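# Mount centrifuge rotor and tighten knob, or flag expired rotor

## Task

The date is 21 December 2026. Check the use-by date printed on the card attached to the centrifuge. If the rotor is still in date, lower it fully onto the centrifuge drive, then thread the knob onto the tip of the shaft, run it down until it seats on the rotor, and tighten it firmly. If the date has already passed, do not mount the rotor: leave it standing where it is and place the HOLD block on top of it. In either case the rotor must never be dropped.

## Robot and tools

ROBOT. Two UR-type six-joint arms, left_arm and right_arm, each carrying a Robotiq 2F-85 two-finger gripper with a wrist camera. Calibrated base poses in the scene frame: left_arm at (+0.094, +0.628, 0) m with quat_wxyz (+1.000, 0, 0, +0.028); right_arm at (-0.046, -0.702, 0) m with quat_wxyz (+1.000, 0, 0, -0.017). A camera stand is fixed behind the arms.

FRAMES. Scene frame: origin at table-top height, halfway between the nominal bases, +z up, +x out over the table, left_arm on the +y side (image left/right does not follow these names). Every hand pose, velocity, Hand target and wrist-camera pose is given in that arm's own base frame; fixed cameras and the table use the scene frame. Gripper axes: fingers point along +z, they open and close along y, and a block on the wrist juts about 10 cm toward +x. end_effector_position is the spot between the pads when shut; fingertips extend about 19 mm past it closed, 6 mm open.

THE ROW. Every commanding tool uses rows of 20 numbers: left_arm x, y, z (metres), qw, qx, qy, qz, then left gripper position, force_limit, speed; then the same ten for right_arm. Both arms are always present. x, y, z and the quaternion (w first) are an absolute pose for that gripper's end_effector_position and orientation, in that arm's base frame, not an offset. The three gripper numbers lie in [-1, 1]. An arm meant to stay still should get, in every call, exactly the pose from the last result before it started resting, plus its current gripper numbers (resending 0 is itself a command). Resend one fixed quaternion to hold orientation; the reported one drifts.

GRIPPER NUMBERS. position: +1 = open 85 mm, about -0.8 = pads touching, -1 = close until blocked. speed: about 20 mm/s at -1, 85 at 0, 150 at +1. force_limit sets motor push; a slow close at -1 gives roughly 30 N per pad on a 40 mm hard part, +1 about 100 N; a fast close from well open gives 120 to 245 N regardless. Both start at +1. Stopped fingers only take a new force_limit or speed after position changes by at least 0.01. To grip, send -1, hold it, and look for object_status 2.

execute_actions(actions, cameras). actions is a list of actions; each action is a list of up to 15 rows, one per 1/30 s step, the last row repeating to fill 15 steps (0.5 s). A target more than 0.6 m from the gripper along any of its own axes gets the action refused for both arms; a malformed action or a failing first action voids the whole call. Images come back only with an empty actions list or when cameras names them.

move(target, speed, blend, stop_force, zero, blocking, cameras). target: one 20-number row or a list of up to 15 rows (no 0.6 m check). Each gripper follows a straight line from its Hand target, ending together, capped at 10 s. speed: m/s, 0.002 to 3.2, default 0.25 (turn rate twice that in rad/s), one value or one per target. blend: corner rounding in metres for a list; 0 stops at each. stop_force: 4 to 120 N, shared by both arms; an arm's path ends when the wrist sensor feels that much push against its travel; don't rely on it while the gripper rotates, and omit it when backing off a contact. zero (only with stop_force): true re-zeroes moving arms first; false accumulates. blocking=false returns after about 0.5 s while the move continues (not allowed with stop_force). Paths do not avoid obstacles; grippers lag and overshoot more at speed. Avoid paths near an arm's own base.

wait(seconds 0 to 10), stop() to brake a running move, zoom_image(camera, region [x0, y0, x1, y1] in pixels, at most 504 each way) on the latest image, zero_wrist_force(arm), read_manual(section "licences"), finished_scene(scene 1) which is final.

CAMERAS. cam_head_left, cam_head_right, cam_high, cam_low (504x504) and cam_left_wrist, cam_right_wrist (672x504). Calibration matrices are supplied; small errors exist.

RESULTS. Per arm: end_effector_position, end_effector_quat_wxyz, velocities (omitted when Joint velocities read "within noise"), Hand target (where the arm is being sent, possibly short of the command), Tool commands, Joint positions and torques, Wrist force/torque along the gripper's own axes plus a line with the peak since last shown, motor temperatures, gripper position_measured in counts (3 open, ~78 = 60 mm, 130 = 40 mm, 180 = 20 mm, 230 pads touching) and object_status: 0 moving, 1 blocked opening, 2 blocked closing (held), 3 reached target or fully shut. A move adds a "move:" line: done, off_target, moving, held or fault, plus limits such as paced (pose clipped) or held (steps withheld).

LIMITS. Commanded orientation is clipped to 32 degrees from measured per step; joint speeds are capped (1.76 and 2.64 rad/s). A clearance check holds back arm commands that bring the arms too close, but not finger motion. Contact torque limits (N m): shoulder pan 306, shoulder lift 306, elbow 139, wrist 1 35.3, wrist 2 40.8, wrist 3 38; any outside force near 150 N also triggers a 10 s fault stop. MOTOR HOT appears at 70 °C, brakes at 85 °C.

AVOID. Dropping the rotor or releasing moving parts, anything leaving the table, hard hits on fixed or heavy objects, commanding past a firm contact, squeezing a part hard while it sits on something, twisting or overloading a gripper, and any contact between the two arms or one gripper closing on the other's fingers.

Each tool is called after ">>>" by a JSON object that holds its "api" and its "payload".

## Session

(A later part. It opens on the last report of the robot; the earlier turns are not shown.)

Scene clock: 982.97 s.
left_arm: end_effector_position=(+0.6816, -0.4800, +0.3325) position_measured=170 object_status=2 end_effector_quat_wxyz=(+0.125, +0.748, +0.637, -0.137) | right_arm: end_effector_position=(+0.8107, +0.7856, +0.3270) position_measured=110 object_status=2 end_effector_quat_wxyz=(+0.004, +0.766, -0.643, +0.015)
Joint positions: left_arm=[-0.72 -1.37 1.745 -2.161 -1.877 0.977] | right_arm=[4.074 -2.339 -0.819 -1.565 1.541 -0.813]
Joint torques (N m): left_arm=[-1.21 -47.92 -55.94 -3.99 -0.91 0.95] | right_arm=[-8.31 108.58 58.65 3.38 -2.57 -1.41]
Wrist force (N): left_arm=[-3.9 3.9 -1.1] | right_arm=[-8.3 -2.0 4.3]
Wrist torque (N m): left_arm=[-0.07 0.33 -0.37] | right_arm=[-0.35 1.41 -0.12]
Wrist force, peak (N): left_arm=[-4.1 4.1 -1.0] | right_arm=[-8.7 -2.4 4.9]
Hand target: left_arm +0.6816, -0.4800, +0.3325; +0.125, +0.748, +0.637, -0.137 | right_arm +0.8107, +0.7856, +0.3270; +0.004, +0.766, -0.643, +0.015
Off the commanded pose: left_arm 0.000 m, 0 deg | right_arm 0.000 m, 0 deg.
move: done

>>> {"api": "move", "payload": {"target": [0.6816,-0.4800,0.3325,0.1246,0.7480,0.6375,-0.1370,-1,-0.5,-1,0.8107,0.7856,0.3130,0.00444,0.76604,-0.64279,0.01509,-1,-0.8,-0.7], "speed": 0.006, "stop_force": 10, "cameras": ["cam_head_left","cam_head_right","cam_high"]}}

>>> {"api": "zoom_image", "payload": {"camera": "cam_head_left", "region": [234, 168, 276, 208]}}

>>> {"api": "zoom_image", "payload": {"camera": "cam_high", "region": [338, 215, 380, 257]}}

Scene clock: 986.33 s.
left_arm: end_effector_position=(+0.6816, -0.4800, +0.3325) position_measured=170 object_status=2 end_effector_quat_wxyz=(+0.125, +0.748, +0.637, -0.137) | right_arm: end_effector_position=(+0.8107, +0.7856, +0.3216) position_measured=110 object_status=2 end_effector_quat_wxyz=(+0.004, +0.766, -0.643, +0.015)
Joint positions: left_arm=[-0.72 -1.37 1.745 -2.161 -1.877 0.977] | right_arm=[4.074 -2.339 -0.828 -1.556 1.541 -0.813]
Joint torques (N m): left_arm=[-2.4 -48.97 -56.25 -3.92 -1.05 0.56] | right_arm=[-5.3 103.38 57.72 3.35 -3.17 -1.2]
Wrist force (N): left_arm=[-2.1 3.4 0.1] | right_arm=[-5.2 3.2 -1.1]
Wrist torque (N m): left_arm=[-0.14 0.32 -0.38] | right_arm=[-0.62 1.56 -0.06]
Wrist force, peak (N): left_arm=[-3.9 4.1 -1.1] | right_arm=[-6.8 4.2 -8.9]
Hand target: left_arm +0.6816, -0.4800, +0.3325; +0.125, +0.748, +0.637, -0.137 | right_arm +0.8107, +0.7856, +0.3216; +0.004, +0.766, -0.643, +0.015
Off the commanded pose: left_arm 0.000 m, 0 deg | right_arm 0.009 m, 0 deg.
move: contact (right_arm)
Images, in order (width x height): cam_head_left 504x504, cam_head_right 504x504, cam_high 504x504.

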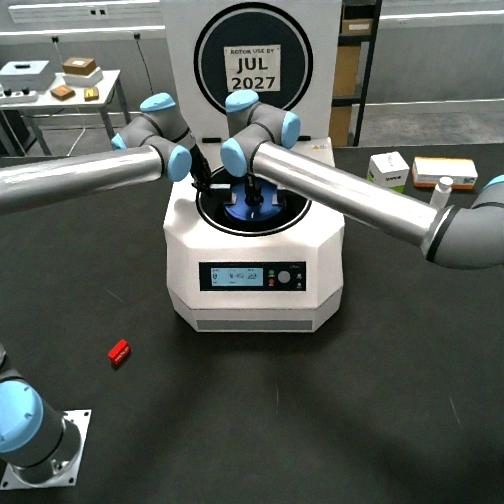

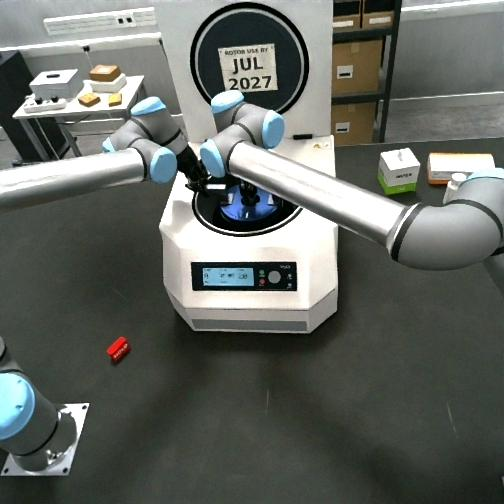

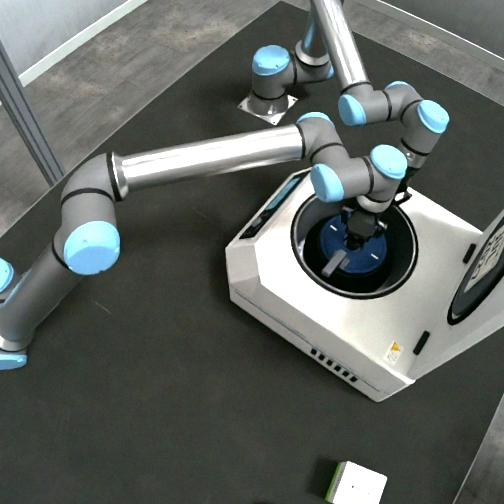

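Scaled by 12.000 from the camera's 504x504 image, which has a finer 720x720 frame.

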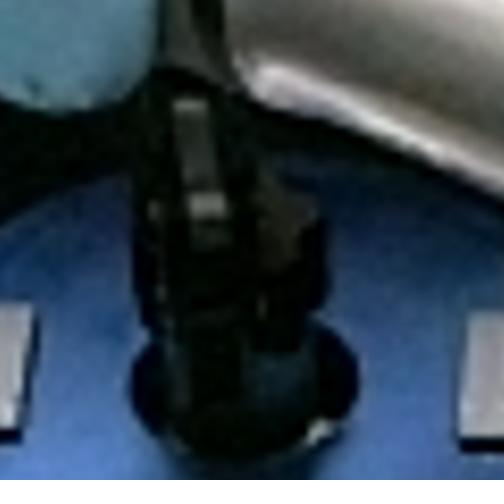

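Scaled by 12.000 from the camera's 504x504 image, which has a finer 720x720 frame.

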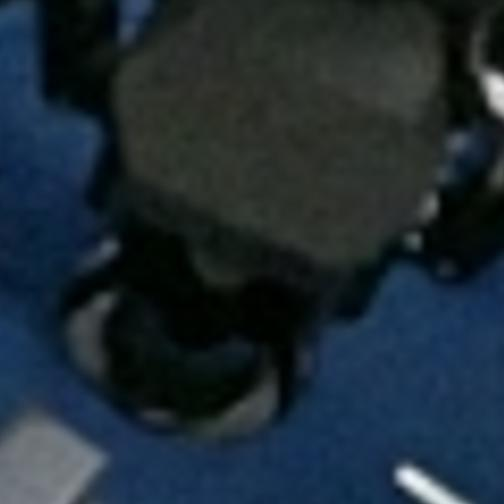

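>>> {"api": "move", "payload": {"target": [[0.6816,-0.4800,0.3325,0.1246,0.7480,0.6375,-0.1370,-1,-0.5,-1,0.8128,0.7855,0.3214,0.00244,0.67559,-0.73728,0.01554,-1,-0.8,-0.7],[0.6816,-0.4800,0.3325,0.1246,0.7480,0.6375,-0.1370,-1,-0.5,-1,0.8151,0.7850,0.3211,0.00039,0.57358,-0.81915,0.01572,-1,-0.8,-0.7]], "speed": 0.15, "blend": 0.004}}

Scene clock: 994.37 s.
left_arm: end_effector_position=(+0.6816, -0.4800, +0.3325) position_measured=170 object_status=2 end_effector_quat_wxyz=(+0.125, +0.748, +0.637, -0.137) | right_arm: end_effector_position=(+0.8151, +0.7850, +0.3211) position_measured=110 object_status=2 end_effector_quat_wxyz=(+0.000, -0.574, +0.819, -0.016)
Joint positions: left_arm=[-0.72 -1.37 1.745 -2.161 -1.877 0.977] | right_arm=[4.07 -2.345 -0.818 -1.56 1.541 -0.293]
Joint torques (N m): left_arm=[-2.91 -47.71 -56.1 -3.92 -1.15 0.27] | right_arm=[-3.11 115.08 54.17 2.91 -1.75 2.38]
Wrist force (N): left_arm=[-4.0 3.7 -0.7] | right_arm=[-6.8 -3.4 3.9]
Wrist torque (N m): left_arm=[-0.09 0.31 -0.36] | right_arm=[-0.44 1.52 -0.10]
Wrist force, peak (N): left_arm=[-4.2 4.1 -0.9] | right_arm=[-7.5 -2.7 5.0]
Hand target: left_arm +0.6816, -0.4800, +0.3325; +0.125, +0.748, +0.637, -0.137 | right_arm +0.8151, +0.7850, +0.3211; +0.000, -0.574, +0.819, -0.016
Off the commanded pose: left_arm 0.000 m, 0 deg | right_arm 0.000 m, 0 deg.
move: done

>>> {"api": "move", "payload": {"target": [0.6816,-0.4800,0.3325,0.1246,0.7480,0.6375,-0.1370,-1,-0.5,-1,0.8151,0.7850,0.3130,0.00039,0.57358,-0.81915,0.01572,-1,-0.8,-0.7], "speed": 0.004, "stop_force": 9}}

Scene clock: 1001.80 s.
left_arm: end_effector_position=(+0.6816, -0.4800, +0.3325) position_measured=170 object_status=2 end_effector_quat_wxyz=(+0.125, +0.748, +0.637, -0.137) | right_arm: end_effector_position=(+0.8151, +0.7850, +0.3139) position_measured=110 object_status=2 end_effector_quat_wxyz=(+0.000, -0.574, +0.819, -0.016)
Joint positions: left_arm=[-0.72 -1.37 1.745 -2.161 -1.877 0.977] | right_arm=[4.07 -2.346 -0.83 -1.547 1.541 -0.293]
Joint torques (N m): left_arm=[-2.7 -50.23 -55.24 -4.05 -1 0.4] | right_arm=[8.45 110.52 56.43 3.09 -2.52 2.06]
Wrist force (N): left_arm=[-2.2 3.5 0.6] | right_arm=[-1.6 -2.3 -3.8]
Wrist torque (N m): left_arm=[-0.11 0.32 -0.38] | right_arm=[-0.55 1.50 -0.02]
Wrist force, peak (N): left_arm=[-4.5 3.9 -0.8] | right_arm=[-8.3 -2.1 4.5]
Hand target: left_arm +0.6816, -0.4800, +0.3325; +0.125, +0.748, +0.637, -0.137 | right_arm +0.8151, +0.7850, +0.3139; +0.000, -0.574, +0.819, -0.016
Off the commanded pose: left_arm 0.000 m, 0 deg | right_arm 0.001 m, 0 deg.
move: contact (right_arm)

>>> {"api": "move", "payload": {"target": [[0.6816,-0.4800,0.3325,0.1246,0.7480,0.6375,-0.1370,-1,-0.5,-1,0.8149,0.7845,0.3141,0.00039,0.57358,-0.81915,0.01572,-1,-0.8,-0.7]], "speed": 0.01}}

>>> {"api": "move", "payload": {"target": [0.6816,-0.4800,0.3325,0.1246,0.7480,0.6375,-0.1370,-1,-0.5,-1,0.8149,0.7845,0.3030,0.00039,0.57358,-0.81915,0.01572,-1,-0.8,-0.7], "speed": 0.004, "stop_force": 9, "cameras": ["cam_head_left","cam_high"]}}

>>> {"api": "zoom_image", "payload": {"camera": "cam_head_left", "region": [234, 168, 276, 208]}}

>>> {"api": "zoom_image", "payload": {"camera": "cam_high", "region": [338, 215, 380, 257]}}

Scene clock: 1005.67 s.
left_arm: end_effector_position=(+0.6816, -0.4800, +0.3325) position_measured=170 object_status=2 end_effector_quat_wxyz=(+0.125, +0.748, +0.637, -0.137) | right_arm: end_effector_position=(+0.8148, +0.7845, +0.3141) position_measured=110 object_status=2 end_effector_quat_wxyz=(+0.000, -0.574, +0.819, -0.016)
Joint positions: left_arm=[-0.72 -1.37 1.745 -2.161 -1.877 0.977] | right_arm=[4.07 -2.345 -0.831 -1.547 1.541 -0.293]
Joint torques (N m): left_arm=[-1.91 -49.56 -55.59 -4.15 -0.9 0.31] | right_arm=[-12.74 137.31 42.76 8.2 -2.91 -1.63]
Wrist force (N): left_arm=[-4.3 3.9 0.1] | right_arm=[-9.1 -1.5 4.6]
Wrist torque (N m): left_arm=[-0.08 0.32 -0.37] | right_arm=[-0.36 1.39 -0.07]
Wrist force, peak (N): left_arm=[-5.1 3.7 -0.4] | right_arm=[-9.4 -2.2 4.5]
Hand target: left_arm +0.6816, -0.4800, +0.3325; +0.125, +0.748, +0.637, -0.137 | right_arm +0.8149, +0.7845, +0.3141; +0.000, -0.574, +0.819, -0.016
Off the commanded pose: left_arm 0.000 m, 0 deg | right_arm 0.000 m, 0 deg.
move: done

Scene clock: 1006.80 s.
left_arm: end_effector_position=(+0.6816, -0.4800, +0.3325) position_measured=170 object_status=2 end_effector_quat_wxyz=(+0.125, +0.748, +0.637, -0.137) | right_arm: end_effector_position=(+0.8149, +0.7845, +0.3138) position_measured=110 object_status=2 end_effector_quat_wxyz=(+0.000, -0.574, +0.819, -0.016)
Joint positions: left_arm=[-0.72 -1.37 1.745 -2.161 -1.877 0.977] | right_arm=[4.07 -2.345 -0.832 -1.546 1.541 -0.293]
Joint torques (N m): left_arm=[-3.59 -51.03 -55.54 -4.2 -0.92 -0.2] | right_arm=[-7.15 104.86 55.82 1.78 -2.65 -1.12]
Wrist force (N): left_arm=[-3.7 3.6 0.6] | right_arm=[-7.5 -1.4 -1.7]
Wrist torque (N m): left_arm=[-0.13 0.30 -0.37] | right_arm=[-0.51 1.44 -0.08]
Wrist force, peak (N): left_arm=[-5.0 3.7 -0.8] | right_arm=[-7.0 -1.6 -8.0]
Hand target: left_arm +0.6816, -0.4800, +0.3325; +0.125, +0.748, +0.637, -0.137 | right_arm +0.8149, +0.7845, +0.3138; +0.000, -0.574, +0.819, -0.016
Off the commanded pose: left_arm 0.000 m, 0 deg | right_arm 0.011 m, 0 deg.
move: contact (right_arm)
Images, in order (width x height): cam_head_left 504x504, cam_high 504x504.

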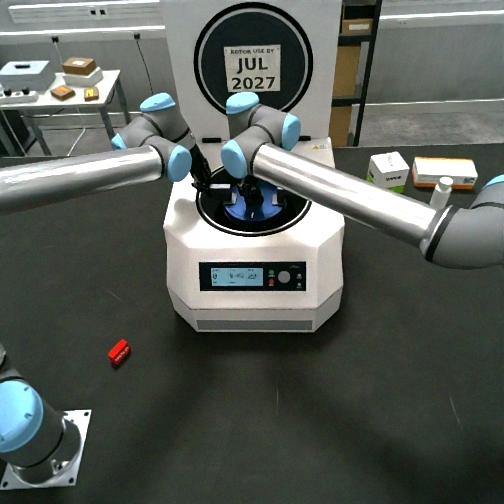

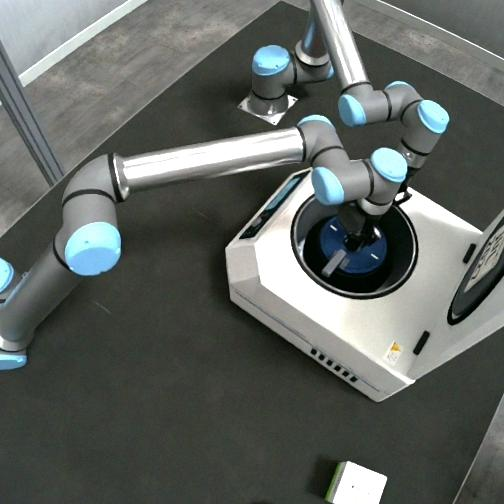

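Scaled by 12.000 from the camera's 504x504 image, which has a finer 720x720 frame.

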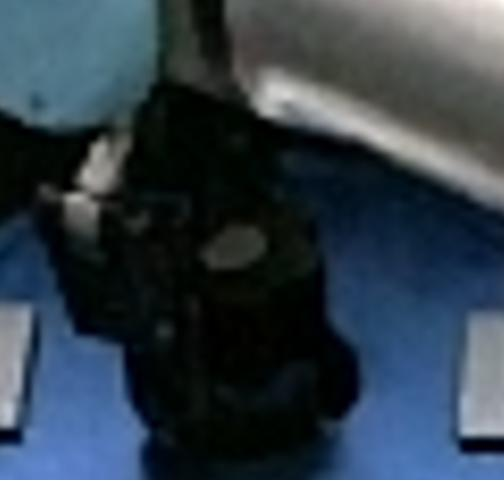

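Scaled by 12.000 from the camera's 504x504 image, which has a finer 720x720 frame.

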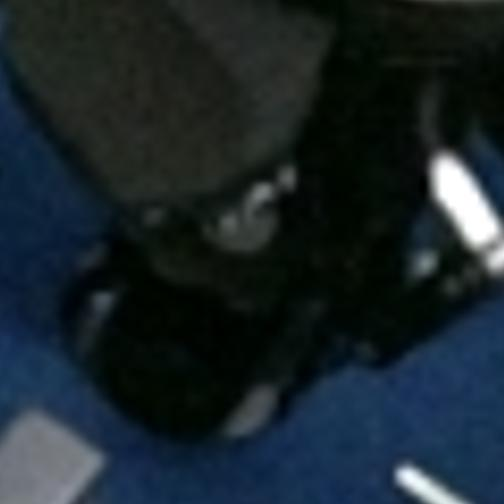

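>>> {"api": "move", "payload": {"target": [[0.6816,-0.4800,0.3325,0.1246,0.7480,0.6375,-0.1370,-1,-0.5,-1,0.8170,0.7834,0.3136,-0.00167,0.46175,-0.88701,0.01564,-1,-0.8,-0.7],[0.6816,-0.4800,0.3325,0.1246,0.7480,0.6375,-0.1370,-1,-0.5,-1,0.8187,0.7818,0.3134,-0.00370,0.34202,-0.93969,0.01529,-1,-0.8,-0.7]], "speed": 0.15, "blend": 0.004}}

Scene clock: 1011.90 s.
left_arm: end_effector_position=(+0.6816, -0.4800, +0.3325) position_measured=170 object_status=2 end_effector_quat_wxyz=(+0.125, +0.748, +0.637, -0.137) | right_arm: end_effector_position=(+0.8187, +0.7818, +0.3134) position_measured=110 object_status=2 end_effector_quat_wxyz=(+0.004, -0.342, +0.940, -0.015)
Joint positions: left_arm=[-0.72 -1.37 1.745 -2.161 -1.877 0.977] | right_arm=[4.066 -2.347 -0.829 -1.547 1.541 0.226]
Joint torques (N m): left_arm=[-2.92 -50.54 -56.09 -3.86 -0.8 0.03] | right_arm=[-4.04 81.95 40.08 2.59 -3.79 2.79]
Wrist force (N): left_arm=[-4.0 5.4 2.4] | right_arm=[-14.9 -2.5 -19.2]
Wrist torque (N m): left_arm=[-0.09 0.26 -0.34] | right_arm=[-1.00 1.58 -0.39]
Wrist force, peak (N): left_arm=[-5.1 5.3 1.7] | right_arm=[-14.8 -2.9 -19.4]
Hand target: left_arm +0.6816, -0.4800, +0.3325; +0.125, +0.748, +0.637, -0.137 | right_arm +0.8187, +0.7818, +0.3134; +0.004, -0.342, +0.940, -0.015
Off the commanded pose: left_arm 0.000 m, 0 deg | right_arm 0.000 m, 0 deg.
move: done

>>> {"api": "move", "payload": {"target": [[0.6816,-0.4800,0.3325,0.1246,0.7480,0.6375,-0.1370,-1,-0.5,-1,0.8200,0.7798,0.3134,-0.00566,0.21644,-0.97630,0.01467,-1,-0.8,-0.7],[0.6816,-0.4800,0.3325,0.1246,0.7480,0.6375,-0.1370,-1,-0.5,-1,0.8207,0.7776,0.3134,-0.00753,0.08716,-0.99619,0.01381,-1,-0.8,-0.7]], "speed": 0.15, "blend": 0.004, "cameras": ["cam_right_wrist"]}}

Scene clock: 1015.97 s.
left_arm: end_effector_position=(+0.6816, -0.4800, +0.3325) position_measured=170 object_status=2 end_effector_quat_wxyz=(+0.125, +0.748, +0.637, -0.137) | right_arm: end_effector_position=(+0.8207, +0.7776, +0.3134) position_measured=110 object_status=2 end_effector_quat_wxyz=(+0.008, -0.087, +0.996, -0.014)
Joint positions: left_arm=[-0.72 -1.37 1.745 -2.161 -1.877 0.977] | right_arm=[4.062 -2.343 -0.835 -1.544 1.541 0.746]
Joint torques (N m): left_arm=[-2.48 -51.54 -54.77 -4 -0.88 -0.05] | right_arm=[-5.35 106.52 26.68 0.88 -2.7 2.79]
Wrist force (N): left_arm=[-5.0 5.8 2.3] | right_arm=[-17.9 1.1 -21.7]
Wrist torque (N m): left_arm=[-0.08 0.32 -0.34] | right_arm=[-1.18 1.74 -0.37]
Wrist force, peak (N): left_arm=[-5.3 6.1 2.2] | right_arm=[-15.5 -4.3 -24.9]
Hand target: left_arm +0.6816, -0.4800, +0.3325; +0.125, +0.748, +0.637, -0.137 | right_arm +0.8207, +0.7776, +0.3134; +0.008, -0.087, +0.996, -0.014
Off the commanded pose: left_arm 0.000 m, 0 deg | right_arm 0.000 m, 0 deg.
move: done
camera_calibration:
cam_right_wrist: T_world_to_cam=[[-0.172067, 0.984857, -0.0212221, -0.612582], [0.925533, 0.169004, 0.338861, -0.979462], [0.337316, 0.0386651, -0.940597, 0.119411], [0, 0, 0, 1]] pos_world=[0.760839, 0.764222, 0.431219]
Images, in order (width x height): cam_right_wrist 672x504.

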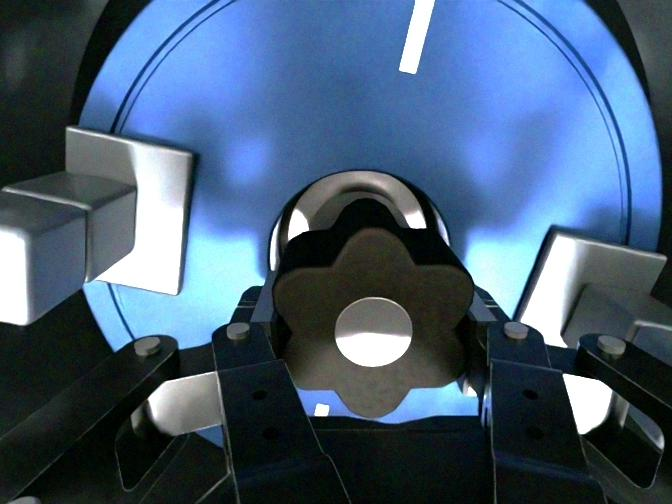

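>>> {"api": "move", "payload": {"target": [[0.6816,-0.4800,0.3325,0.1246,0.7480,0.6375,-0.1370,-1,-0.5,-1,0.8207,0.7729,0.3134,-0.01084,-0.17365,-0.98481,0.01139,-1,-0.8,-0.7],[0.6816,-0.4800,0.3325,0.1246,0.7480,0.6375,-0.1370,-1,-0.5,-1,0.8180,0.7691,0.3134,-0.01342,-0.42262,-0.90631,0.00820,-1,-0.8,-0.7]], "speed": 0.15, "blend": 0.004}}

Scene clock: 1023.73 s.
left_arm: end_effector_position=(+0.6816, -0.4800, +0.3325) position_measured=170 object_status=2 end_effector_quat_wxyz=(+0.125, +0.748, +0.637, -0.137) | right_arm: end_effector_position=(+0.8180, +0.7691, +0.3134) position_measured=110 object_status=2 end_effector_quat_wxyz=(+0.013, +0.422, +0.906, -0.008)
Joint positions: left_arm=[-0.72 -1.37 1.745 -2.161 -1.877 0.977] | right_arm=[4.06 -2.326 -0.865 -1.531 1.541 1.791]
Joint torques (N m): left_arm=[-2.56 -52.07 -54.06 -4.23 -0.73 -0.26] | right_arm=[-5.99 109.02 39.5 4.48 -3.09 2.73]
Wrist force (N): left_arm=[-3.5 5.6 2.1] | right_arm=[-9.0 -0.4 -12.5]
Wrist torque (N m): left_arm=[-0.10 0.34 -0.36] | right_arm=[-0.55 2.12 -0.28]
Wrist force, peak (N): left_arm=[-5.2 6.1 2.4] | right_arm=[-17.6 1.2 -23.6]
Hand target: left_arm +0.6816, -0.4800, +0.3325; +0.125, +0.748, +0.637, -0.137 | right_arm +0.8180, +0.7691, +0.3134; +0.013, +0.423, +0.906, -0.008
Off the commanded pose: left_arm 0.000 m, 0 deg | right_arm 0.000 m, 0 deg.
move: done

>>> {"api": "move", "payload": {"target": [[0.6816,-0.4800,0.3325,0.1246,0.7480,0.6375,-0.1370,-1,-0.5,-1,0.8138,0.7671,0.3132,-0.01509,-0.64279,-0.76604,0.00444,-1,-0.8,-0.7],[0.6816,-0.4800,0.3325,0.1246,0.7480,0.6375,-0.1370,-1,-0.5,-1,0.8091,0.7675,0.3131,-0.01572,-0.81915,-0.57358,0.00039,-1,-0.8,-0.7]], "speed": 0.15, "blend": 0.004}}

Scene clock: 1029.33 s.
left_arm: end_effector_position=(+0.6816, -0.4800, +0.3325) position_measured=170 object_status=2 end_effector_quat_wxyz=(+0.125, +0.748, +0.637, -0.137) | right_arm: end_effector_position=(+0.8091, +0.7675, +0.3131) position_measured=110 object_status=2 end_effector_quat_wxyz=(+0.016, +0.819, +0.574, +0.000)
Joint positions: left_arm=[-0.72 -1.37 1.745 -2.161 -1.877 0.977] | right_arm=[4.065 -2.31 -0.893 -1.519 1.541 2.843]
Joint torques (N m): left_arm=[-2.48 -51.67 -54.35 -4.11 -0.87 -0.3] | right_arm=[16.64 89.27 30.08 7.6 -1.3 2.44]
Wrist force (N): left_arm=[-6.2 6.2 3.9] | right_arm=[-25.6 -4.1 -30.3]
Wrist torque (N m): left_arm=[-0.02 0.26 -0.32] | right_arm=[0.39 1.89 -0.45]
Wrist force, peak (N): left_arm=[-6.2 6.6 3.7] | right_arm=[-33.7 -12.5 -31.8]
Hand target: left_arm +0.6816, -0.4800, +0.3325; +0.125, +0.748, +0.637, -0.137 | right_arm +0.8091, +0.7675, +0.3131; +0.016, +0.819, +0.574, +0.000
Off the commanded pose: left_arm 0.000 m, 0 deg | right_arm 0.000 m, 0 deg.
move: done

>>> {"api": "move", "payload": {"target": [[0.6816,-0.4800,0.3325,0.1246,0.7480,0.6375,-0.1370,-1,-0.5,-1,0.8049,0.7699,0.3133,-0.01529,-0.93969,-0.34202,-0.00370,-1,-0.8,-0.7],[0.6816,-0.4800,0.3325,0.1246,0.7480,0.6375,-0.1370,-1,-0.5,-1,0.8028,0.7744,0.3133,-0.01381,-0.99619,-0.08716,-0.00753,-1,-0.8,-0.7]], "speed": 0.15, "blend": 0.004, "cameras": ["cam_right_wrist"]}}

Scene clock: 1043.17 s.
left_arm: end_effector_position=(+0.6816, -0.4800, +0.3325) position_measured=170 object_status=2 end_effector_quat_wxyz=(+0.125, +0.748, +0.637, -0.137) | right_arm: end_effector_position=(+0.8028, +0.7744, +0.3133) position_measured=110 object_status=2 end_effector_quat_wxyz=(+0.014, +0.996, +0.087, +0.007)
Joint positions: left_arm=[-0.72 -1.37 1.745 -2.161 -1.877 0.977] | right_arm=[4.073 -2.311 -0.892 -1.52 1.541 3.899]
Joint torques (N m): left_arm=[-2.79 -52.87 -42.16 -4.27 -0.49 -0.43] | right_arm=[17.46 114.98 54.63 0.23 -1.37 3.24]
Wrist force (N): left_arm=[-3.7 5.6 -5.5] | right_arm=[1.4 -2.4 3.9]
Wrist torque (N m): left_arm=[0.20 0.32 0.09] | right_arm=[1.10 1.13 -0.49]
Wrist force, peak (N): left_arm=[-8.8 8.5 4.8] | right_arm=[-31.0 -5.3 -31.8]
Hand target: left_arm +0.6816, -0.4800, +0.3325; +0.125, +0.748, +0.637, -0.137 | right_arm +0.8028, +0.7744, +0.3133; +0.014, +0.996, +0.087, +0.008
Off the commanded pose: left_arm 0.000 m, 0 deg | right_arm 0.000 m, 0 deg.
move: done
camera_calibration:
cam_right_wrist: T_world_to_cam=[[0.171846, -0.984454, 0.0363236, 0.618431], [-0.936893, -0.151925, 0.314883, 0.788931], [-0.304469, -0.0881424, -0.948435, 0.741294], [0, 0, 0, 1]] pos_world=[0.85857, 0.794015, 0.432185]
Images, in order (width x height): cam_right_wrist 672x504.

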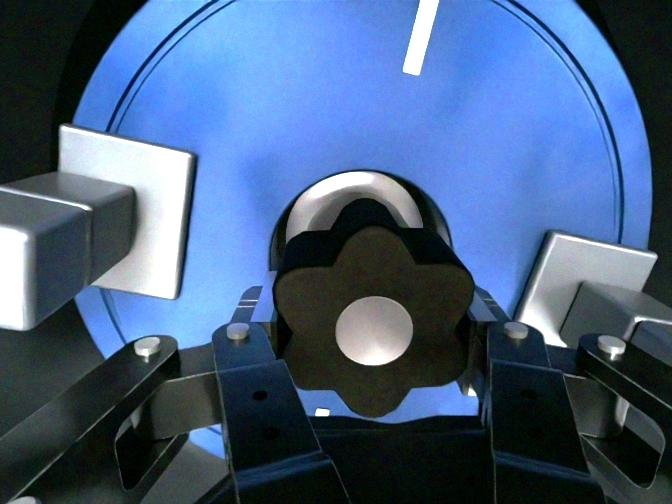

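>>> {"api": "move", "payload": {"target": [[0.6816,-0.4800,0.3325,0.1246,0.7480,0.6375,-0.1370,-1,-0.5,-1,0.8039,0.7790,0.3130,-0.01139,-0.98481,0.17365,-0.01084,-1,-0.8,-0.7]], "speed": 0.12}}

Scene clock: 1050.53 s.
left_arm: end_effector_position=(+0.6816, -0.4800, +0.3325) position_measured=170 object_status=2 end_effector_quat_wxyz=(+0.125, +0.748, +0.637, -0.137) | right_arm: end_effector_position=(+0.8039, +0.7790, +0.3130) position_measured=110 object_status=2 end_effector_quat_wxyz=(+0.011, +0.985, -0.174, +0.011)
Joint positions: left_arm=[-0.72 -1.37 1.745 -2.161 -1.877 0.977] | right_arm=[4.075 -2.319 -0.878 -1.526 1.541 4.424]
Joint torques (N m): left_arm=[-1 -52.96 -28.24 -3.98 -0.55 -0.53] | right_arm=[18.52 113.04 53.02 3.38 -1.41 2.8]
Wrist force (N): left_arm=[-2.6 4.7 -6.5] | right_arm=[-5.9 2.0 1.3]
Wrist torque (N m): left_arm=[0.18 0.30 0.09] | right_arm=[0.43 0.89 -0.38]
Wrist force, peak (N): left_arm=[-6.0 8.5 -5.7] | right_arm=[1.8 -6.7 8.8]
Hand target: left_arm +0.6816, -0.4800, +0.3325; +0.125, +0.748, +0.637, -0.137 | right_arm +0.8039, +0.7790, +0.3130; +0.011, +0.985, -0.174, +0.011
Off the commanded pose: left_arm 0.000 m, 0 deg | right_arm 0.000 m, 0 deg.
move: done

>>> {"api": "move", "payload": {"target": [[0.6816,-0.4800,0.3325,0.1246,0.7480,0.6375,-0.1370,-1,-0.5,-1,0.8066,0.7826,0.3127,-0.00820,-0.90631,0.42262,-0.01342,-1,-0.8,-0.7],[0.6816,-0.4800,0.3325,0.1246,0.7480,0.6375,-0.1370,-1,-0.5,-1,0.8109,0.7847,0.3125,-0.00444,-0.76604,0.64279,-0.01509,-1,-0.8,-0.7]], "speed": 0.15, "blend": 0.004}}

Scene clock: 1060.77 s.
left_arm: end_effector_position=(+0.6816, -0.4800, +0.3325) position_measured=170 object_status=2 end_effector_quat_wxyz=(+0.125, +0.748, +0.637, -0.137) | right_arm: end_effector_position=(+0.8109, +0.7847, +0.3125) position_measured=110 object_status=2 end_effector_quat_wxyz=(+0.004, +0.766, -0.643, +0.015)
Joint positions: left_arm=[-0.72 -1.37 1.745 -2.161 -1.877 0.977] | right_arm=[4.073 -2.339 -0.844 -1.54 1.541 5.469]
Joint torques (N m): left_arm=[-2.41 -52.42 -35.02 -4.16 -0.69 -0.62] | right_arm=[-11.05 122.9 54.88 5.69 -6.8 2.71]
Wrist force (N): left_arm=[-3.9 2.7 -5.8] | right_arm=[-6.6 7.3 6.2]
Wrist torque (N m): left_arm=[0.22 0.34 0.06] | right_arm=[-0.97 0.94 -0.34]
Wrist force, peak (N): left_arm=[-5.0 6.5 -6.4] | right_arm=[-14.3 -3.4 3.4]
Hand target: left_arm +0.6816, -0.4800, +0.3325; +0.125, +0.748, +0.637, -0.137 | right_arm +0.8109, +0.7847, +0.3125; +0.004, +0.766, -0.643, +0.015
Off the commanded pose: left_arm 0.000 m, 0 deg | right_arm 0.000 m, 0 deg.
move: done

>>> {"api": "move", "payload": {"target": [[0.6816,-0.4800,0.3325,0.1246,0.7480,0.6375,-0.1370,-1,-0.5,-1,0.8152,0.7842,0.3122,-0.00039,-0.57358,0.81915,-0.01572,-1,-0.8,-0.7]], "speed": 0.15, "cameras": ["cam_head_left","cam_right_wrist"]}}

>>> {"api": "zoom_image", "payload": {"camera": "cam_head_left", "region": [234, 168, 276, 208]}}

Scene clock: 1067.63 s.
left_arm: end_effector_position=(+0.6816, -0.4800, +0.3325) position_measured=170 object_status=2 end_effector_quat_wxyz=(+0.125, +0.748, +0.637, -0.137) | right_arm: end_effector_position=(+0.8152, +0.7842, +0.3122) position_measured=110 object_status=2 end_effector_quat_wxyz=(+0.000, -0.574, +0.819, -0.016)
Joint positions: left_arm=[-0.72 -1.37 1.745 -2.161 -1.877 0.977] | right_arm=[4.07 -2.345 -0.834 -1.544 1.541 5.99]
Joint torques (N m): left_arm=[-1.22 -53.28 -40.42 -3.89 -0.69 -0.42] | right_arm=[-4.82 115.18 54.63 3.05 -3.67 3.03]
Wrist force (N): left_arm=[-4.9 6.1 -5.9] | right_arm=[-7.1 -4.6 2.8]
Wrist torque (N m): left_arm=[0.24 0.28 0.09] | right_arm=[-2.28 1.12 -0.59]
Wrist force, peak (N): left_arm=[-5.8 8.8 -5.5] | right_arm=[-8.9 3.9 8.1]
Hand target: left_arm +0.6816, -0.4800, +0.3325; +0.125, +0.748, +0.637, -0.137 | right_arm +0.8152, +0.7842, +0.3122; +0.000, -0.574, +0.819, -0.016
Off the commanded pose: left_arm 0.000 m, 0 deg | right_arm 0.000 m, 0 deg.
move: done
camera_calibration:
cam_right_wrist: T_world_to_cam=[[-0.939042, 0.343347, -0.0176727, 0.50714], [0.321411, 0.894973, 0.309384, -1.04267], [0.122043, 0.284844, -0.950773, 0.1055], [0, 0, 0, 1]] pos_world=[0.798477, 0.728989, 0.431855]
Images, in order (width x height): cam_head_left 504x504, cam_right_wrist 672x504.

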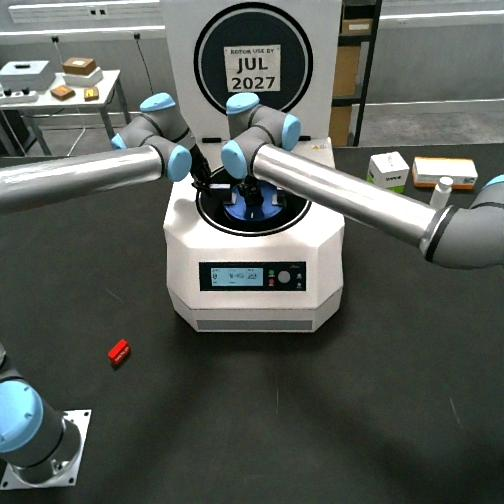

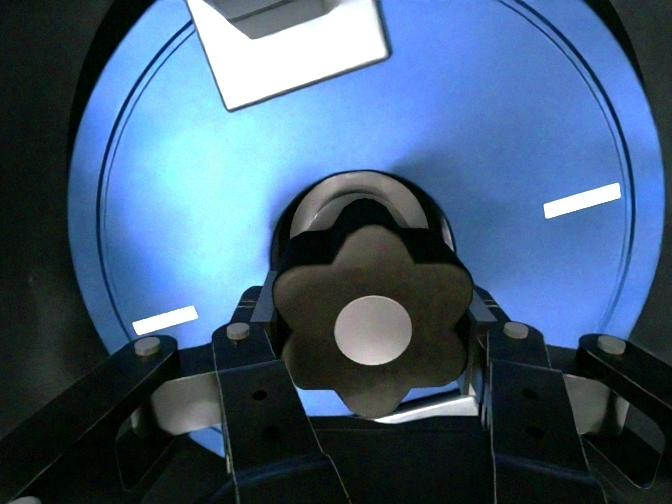

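Scaled by 12.000 from the camera's 504x504 image, which has a finer 720x720 frame.

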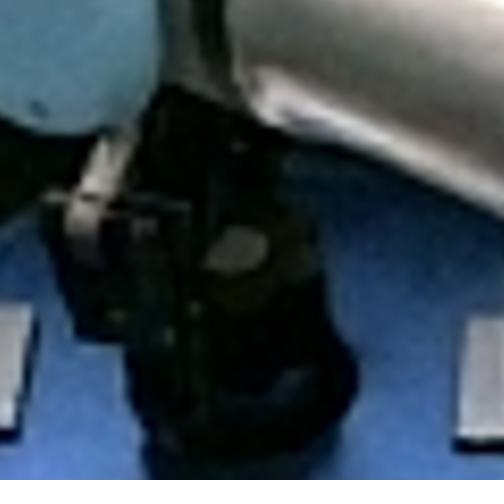

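>>> {"api": "move", "payload": {"target": [[0.6816,-0.4800,0.3325,0.1246,0.7480,0.6375,-0.1370,-1,-0.5,-1,0.8152,0.7842,0.3122,-0.00039,-0.57358,0.81915,-0.01572,1,-0.8,-1],[0.6816,-0.4800,0.3325,0.1246,0.7480,0.6375,-0.1370,-1,-0.5,-1,0.8121,0.7696,0.3122,-0.00021,-0.57358,0.81915,-0.00779,1,-0.8,-1]], "speed": 0.05, "cameras": ["cam_right_wrist","cam_head_left"]}}

Scene clock: 1087.27 s.
left_arm: end_effector_position=(+0.6816, -0.4800, +0.3325) position_measured=170 object_status=2 end_effector_quat_wxyz=(+0.125, +0.748, +0.637, -0.137) | right_arm: end_effector_position=(+0.8122, +0.7695, +0.3123) position_measured=3 object_status=3 end_effector_quat_wxyz=(+0.000, -0.574, +0.819, -0.008)
Joint positions: left_arm=[-0.72 -1.37 1.745 -2.161 -1.877 0.977] | right_arm=[4.06 -2.316 -0.885 -1.516 1.556 5.98]
Joint torques (N m): left_arm=[-0.89 -53.13 -45.64 -4.21 -0.74 -0.41] | right_arm=[11.41 103.93 56.67 1.68 -3.26 2.89]
Wrist force (N): left_arm=[-4.7 0.2 -6.6] | right_arm=[-7.1 -4.3 -1.5]
Wrist torque (N m): left_arm=[0.16 0.28 0.06] | right_arm=[-0.75 1.22 0.18]
Wrist force, peak (N): left_arm=[-5.7 6.0 -6.1] | right_arm=[-8.1 -4.6 -1.6]
Hand target: left_arm +0.6816, -0.4800, +0.3325; +0.125, +0.748, +0.637, -0.137 | right_arm +0.8121, +0.7696, +0.3122; +0.000, -0.574, +0.819, -0.008
Off the commanded pose: left_arm 0.000 m, 0 deg | right_arm 0.000 m, 0 deg.
move: done
camera_calibration:
cam_right_wrist: T_world_to_cam=[[-0.939132, 0.343522, -0.00484022, 0.505164], [0.324187, 0.890759, 0.318515, -1.03046], [0.113728, 0.297558, -0.947906, 0.106202], [0, 0, 0, 1]] pos_world=[0.796399, 0.712755, 0.431331]
Images, in order (width x height): cam_head_left 504x504, cam_right_wrist 672x504.

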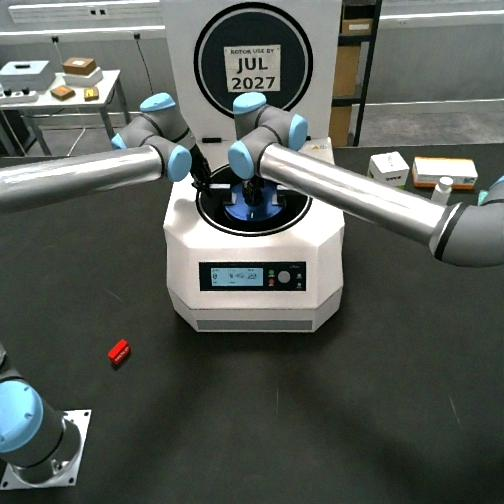

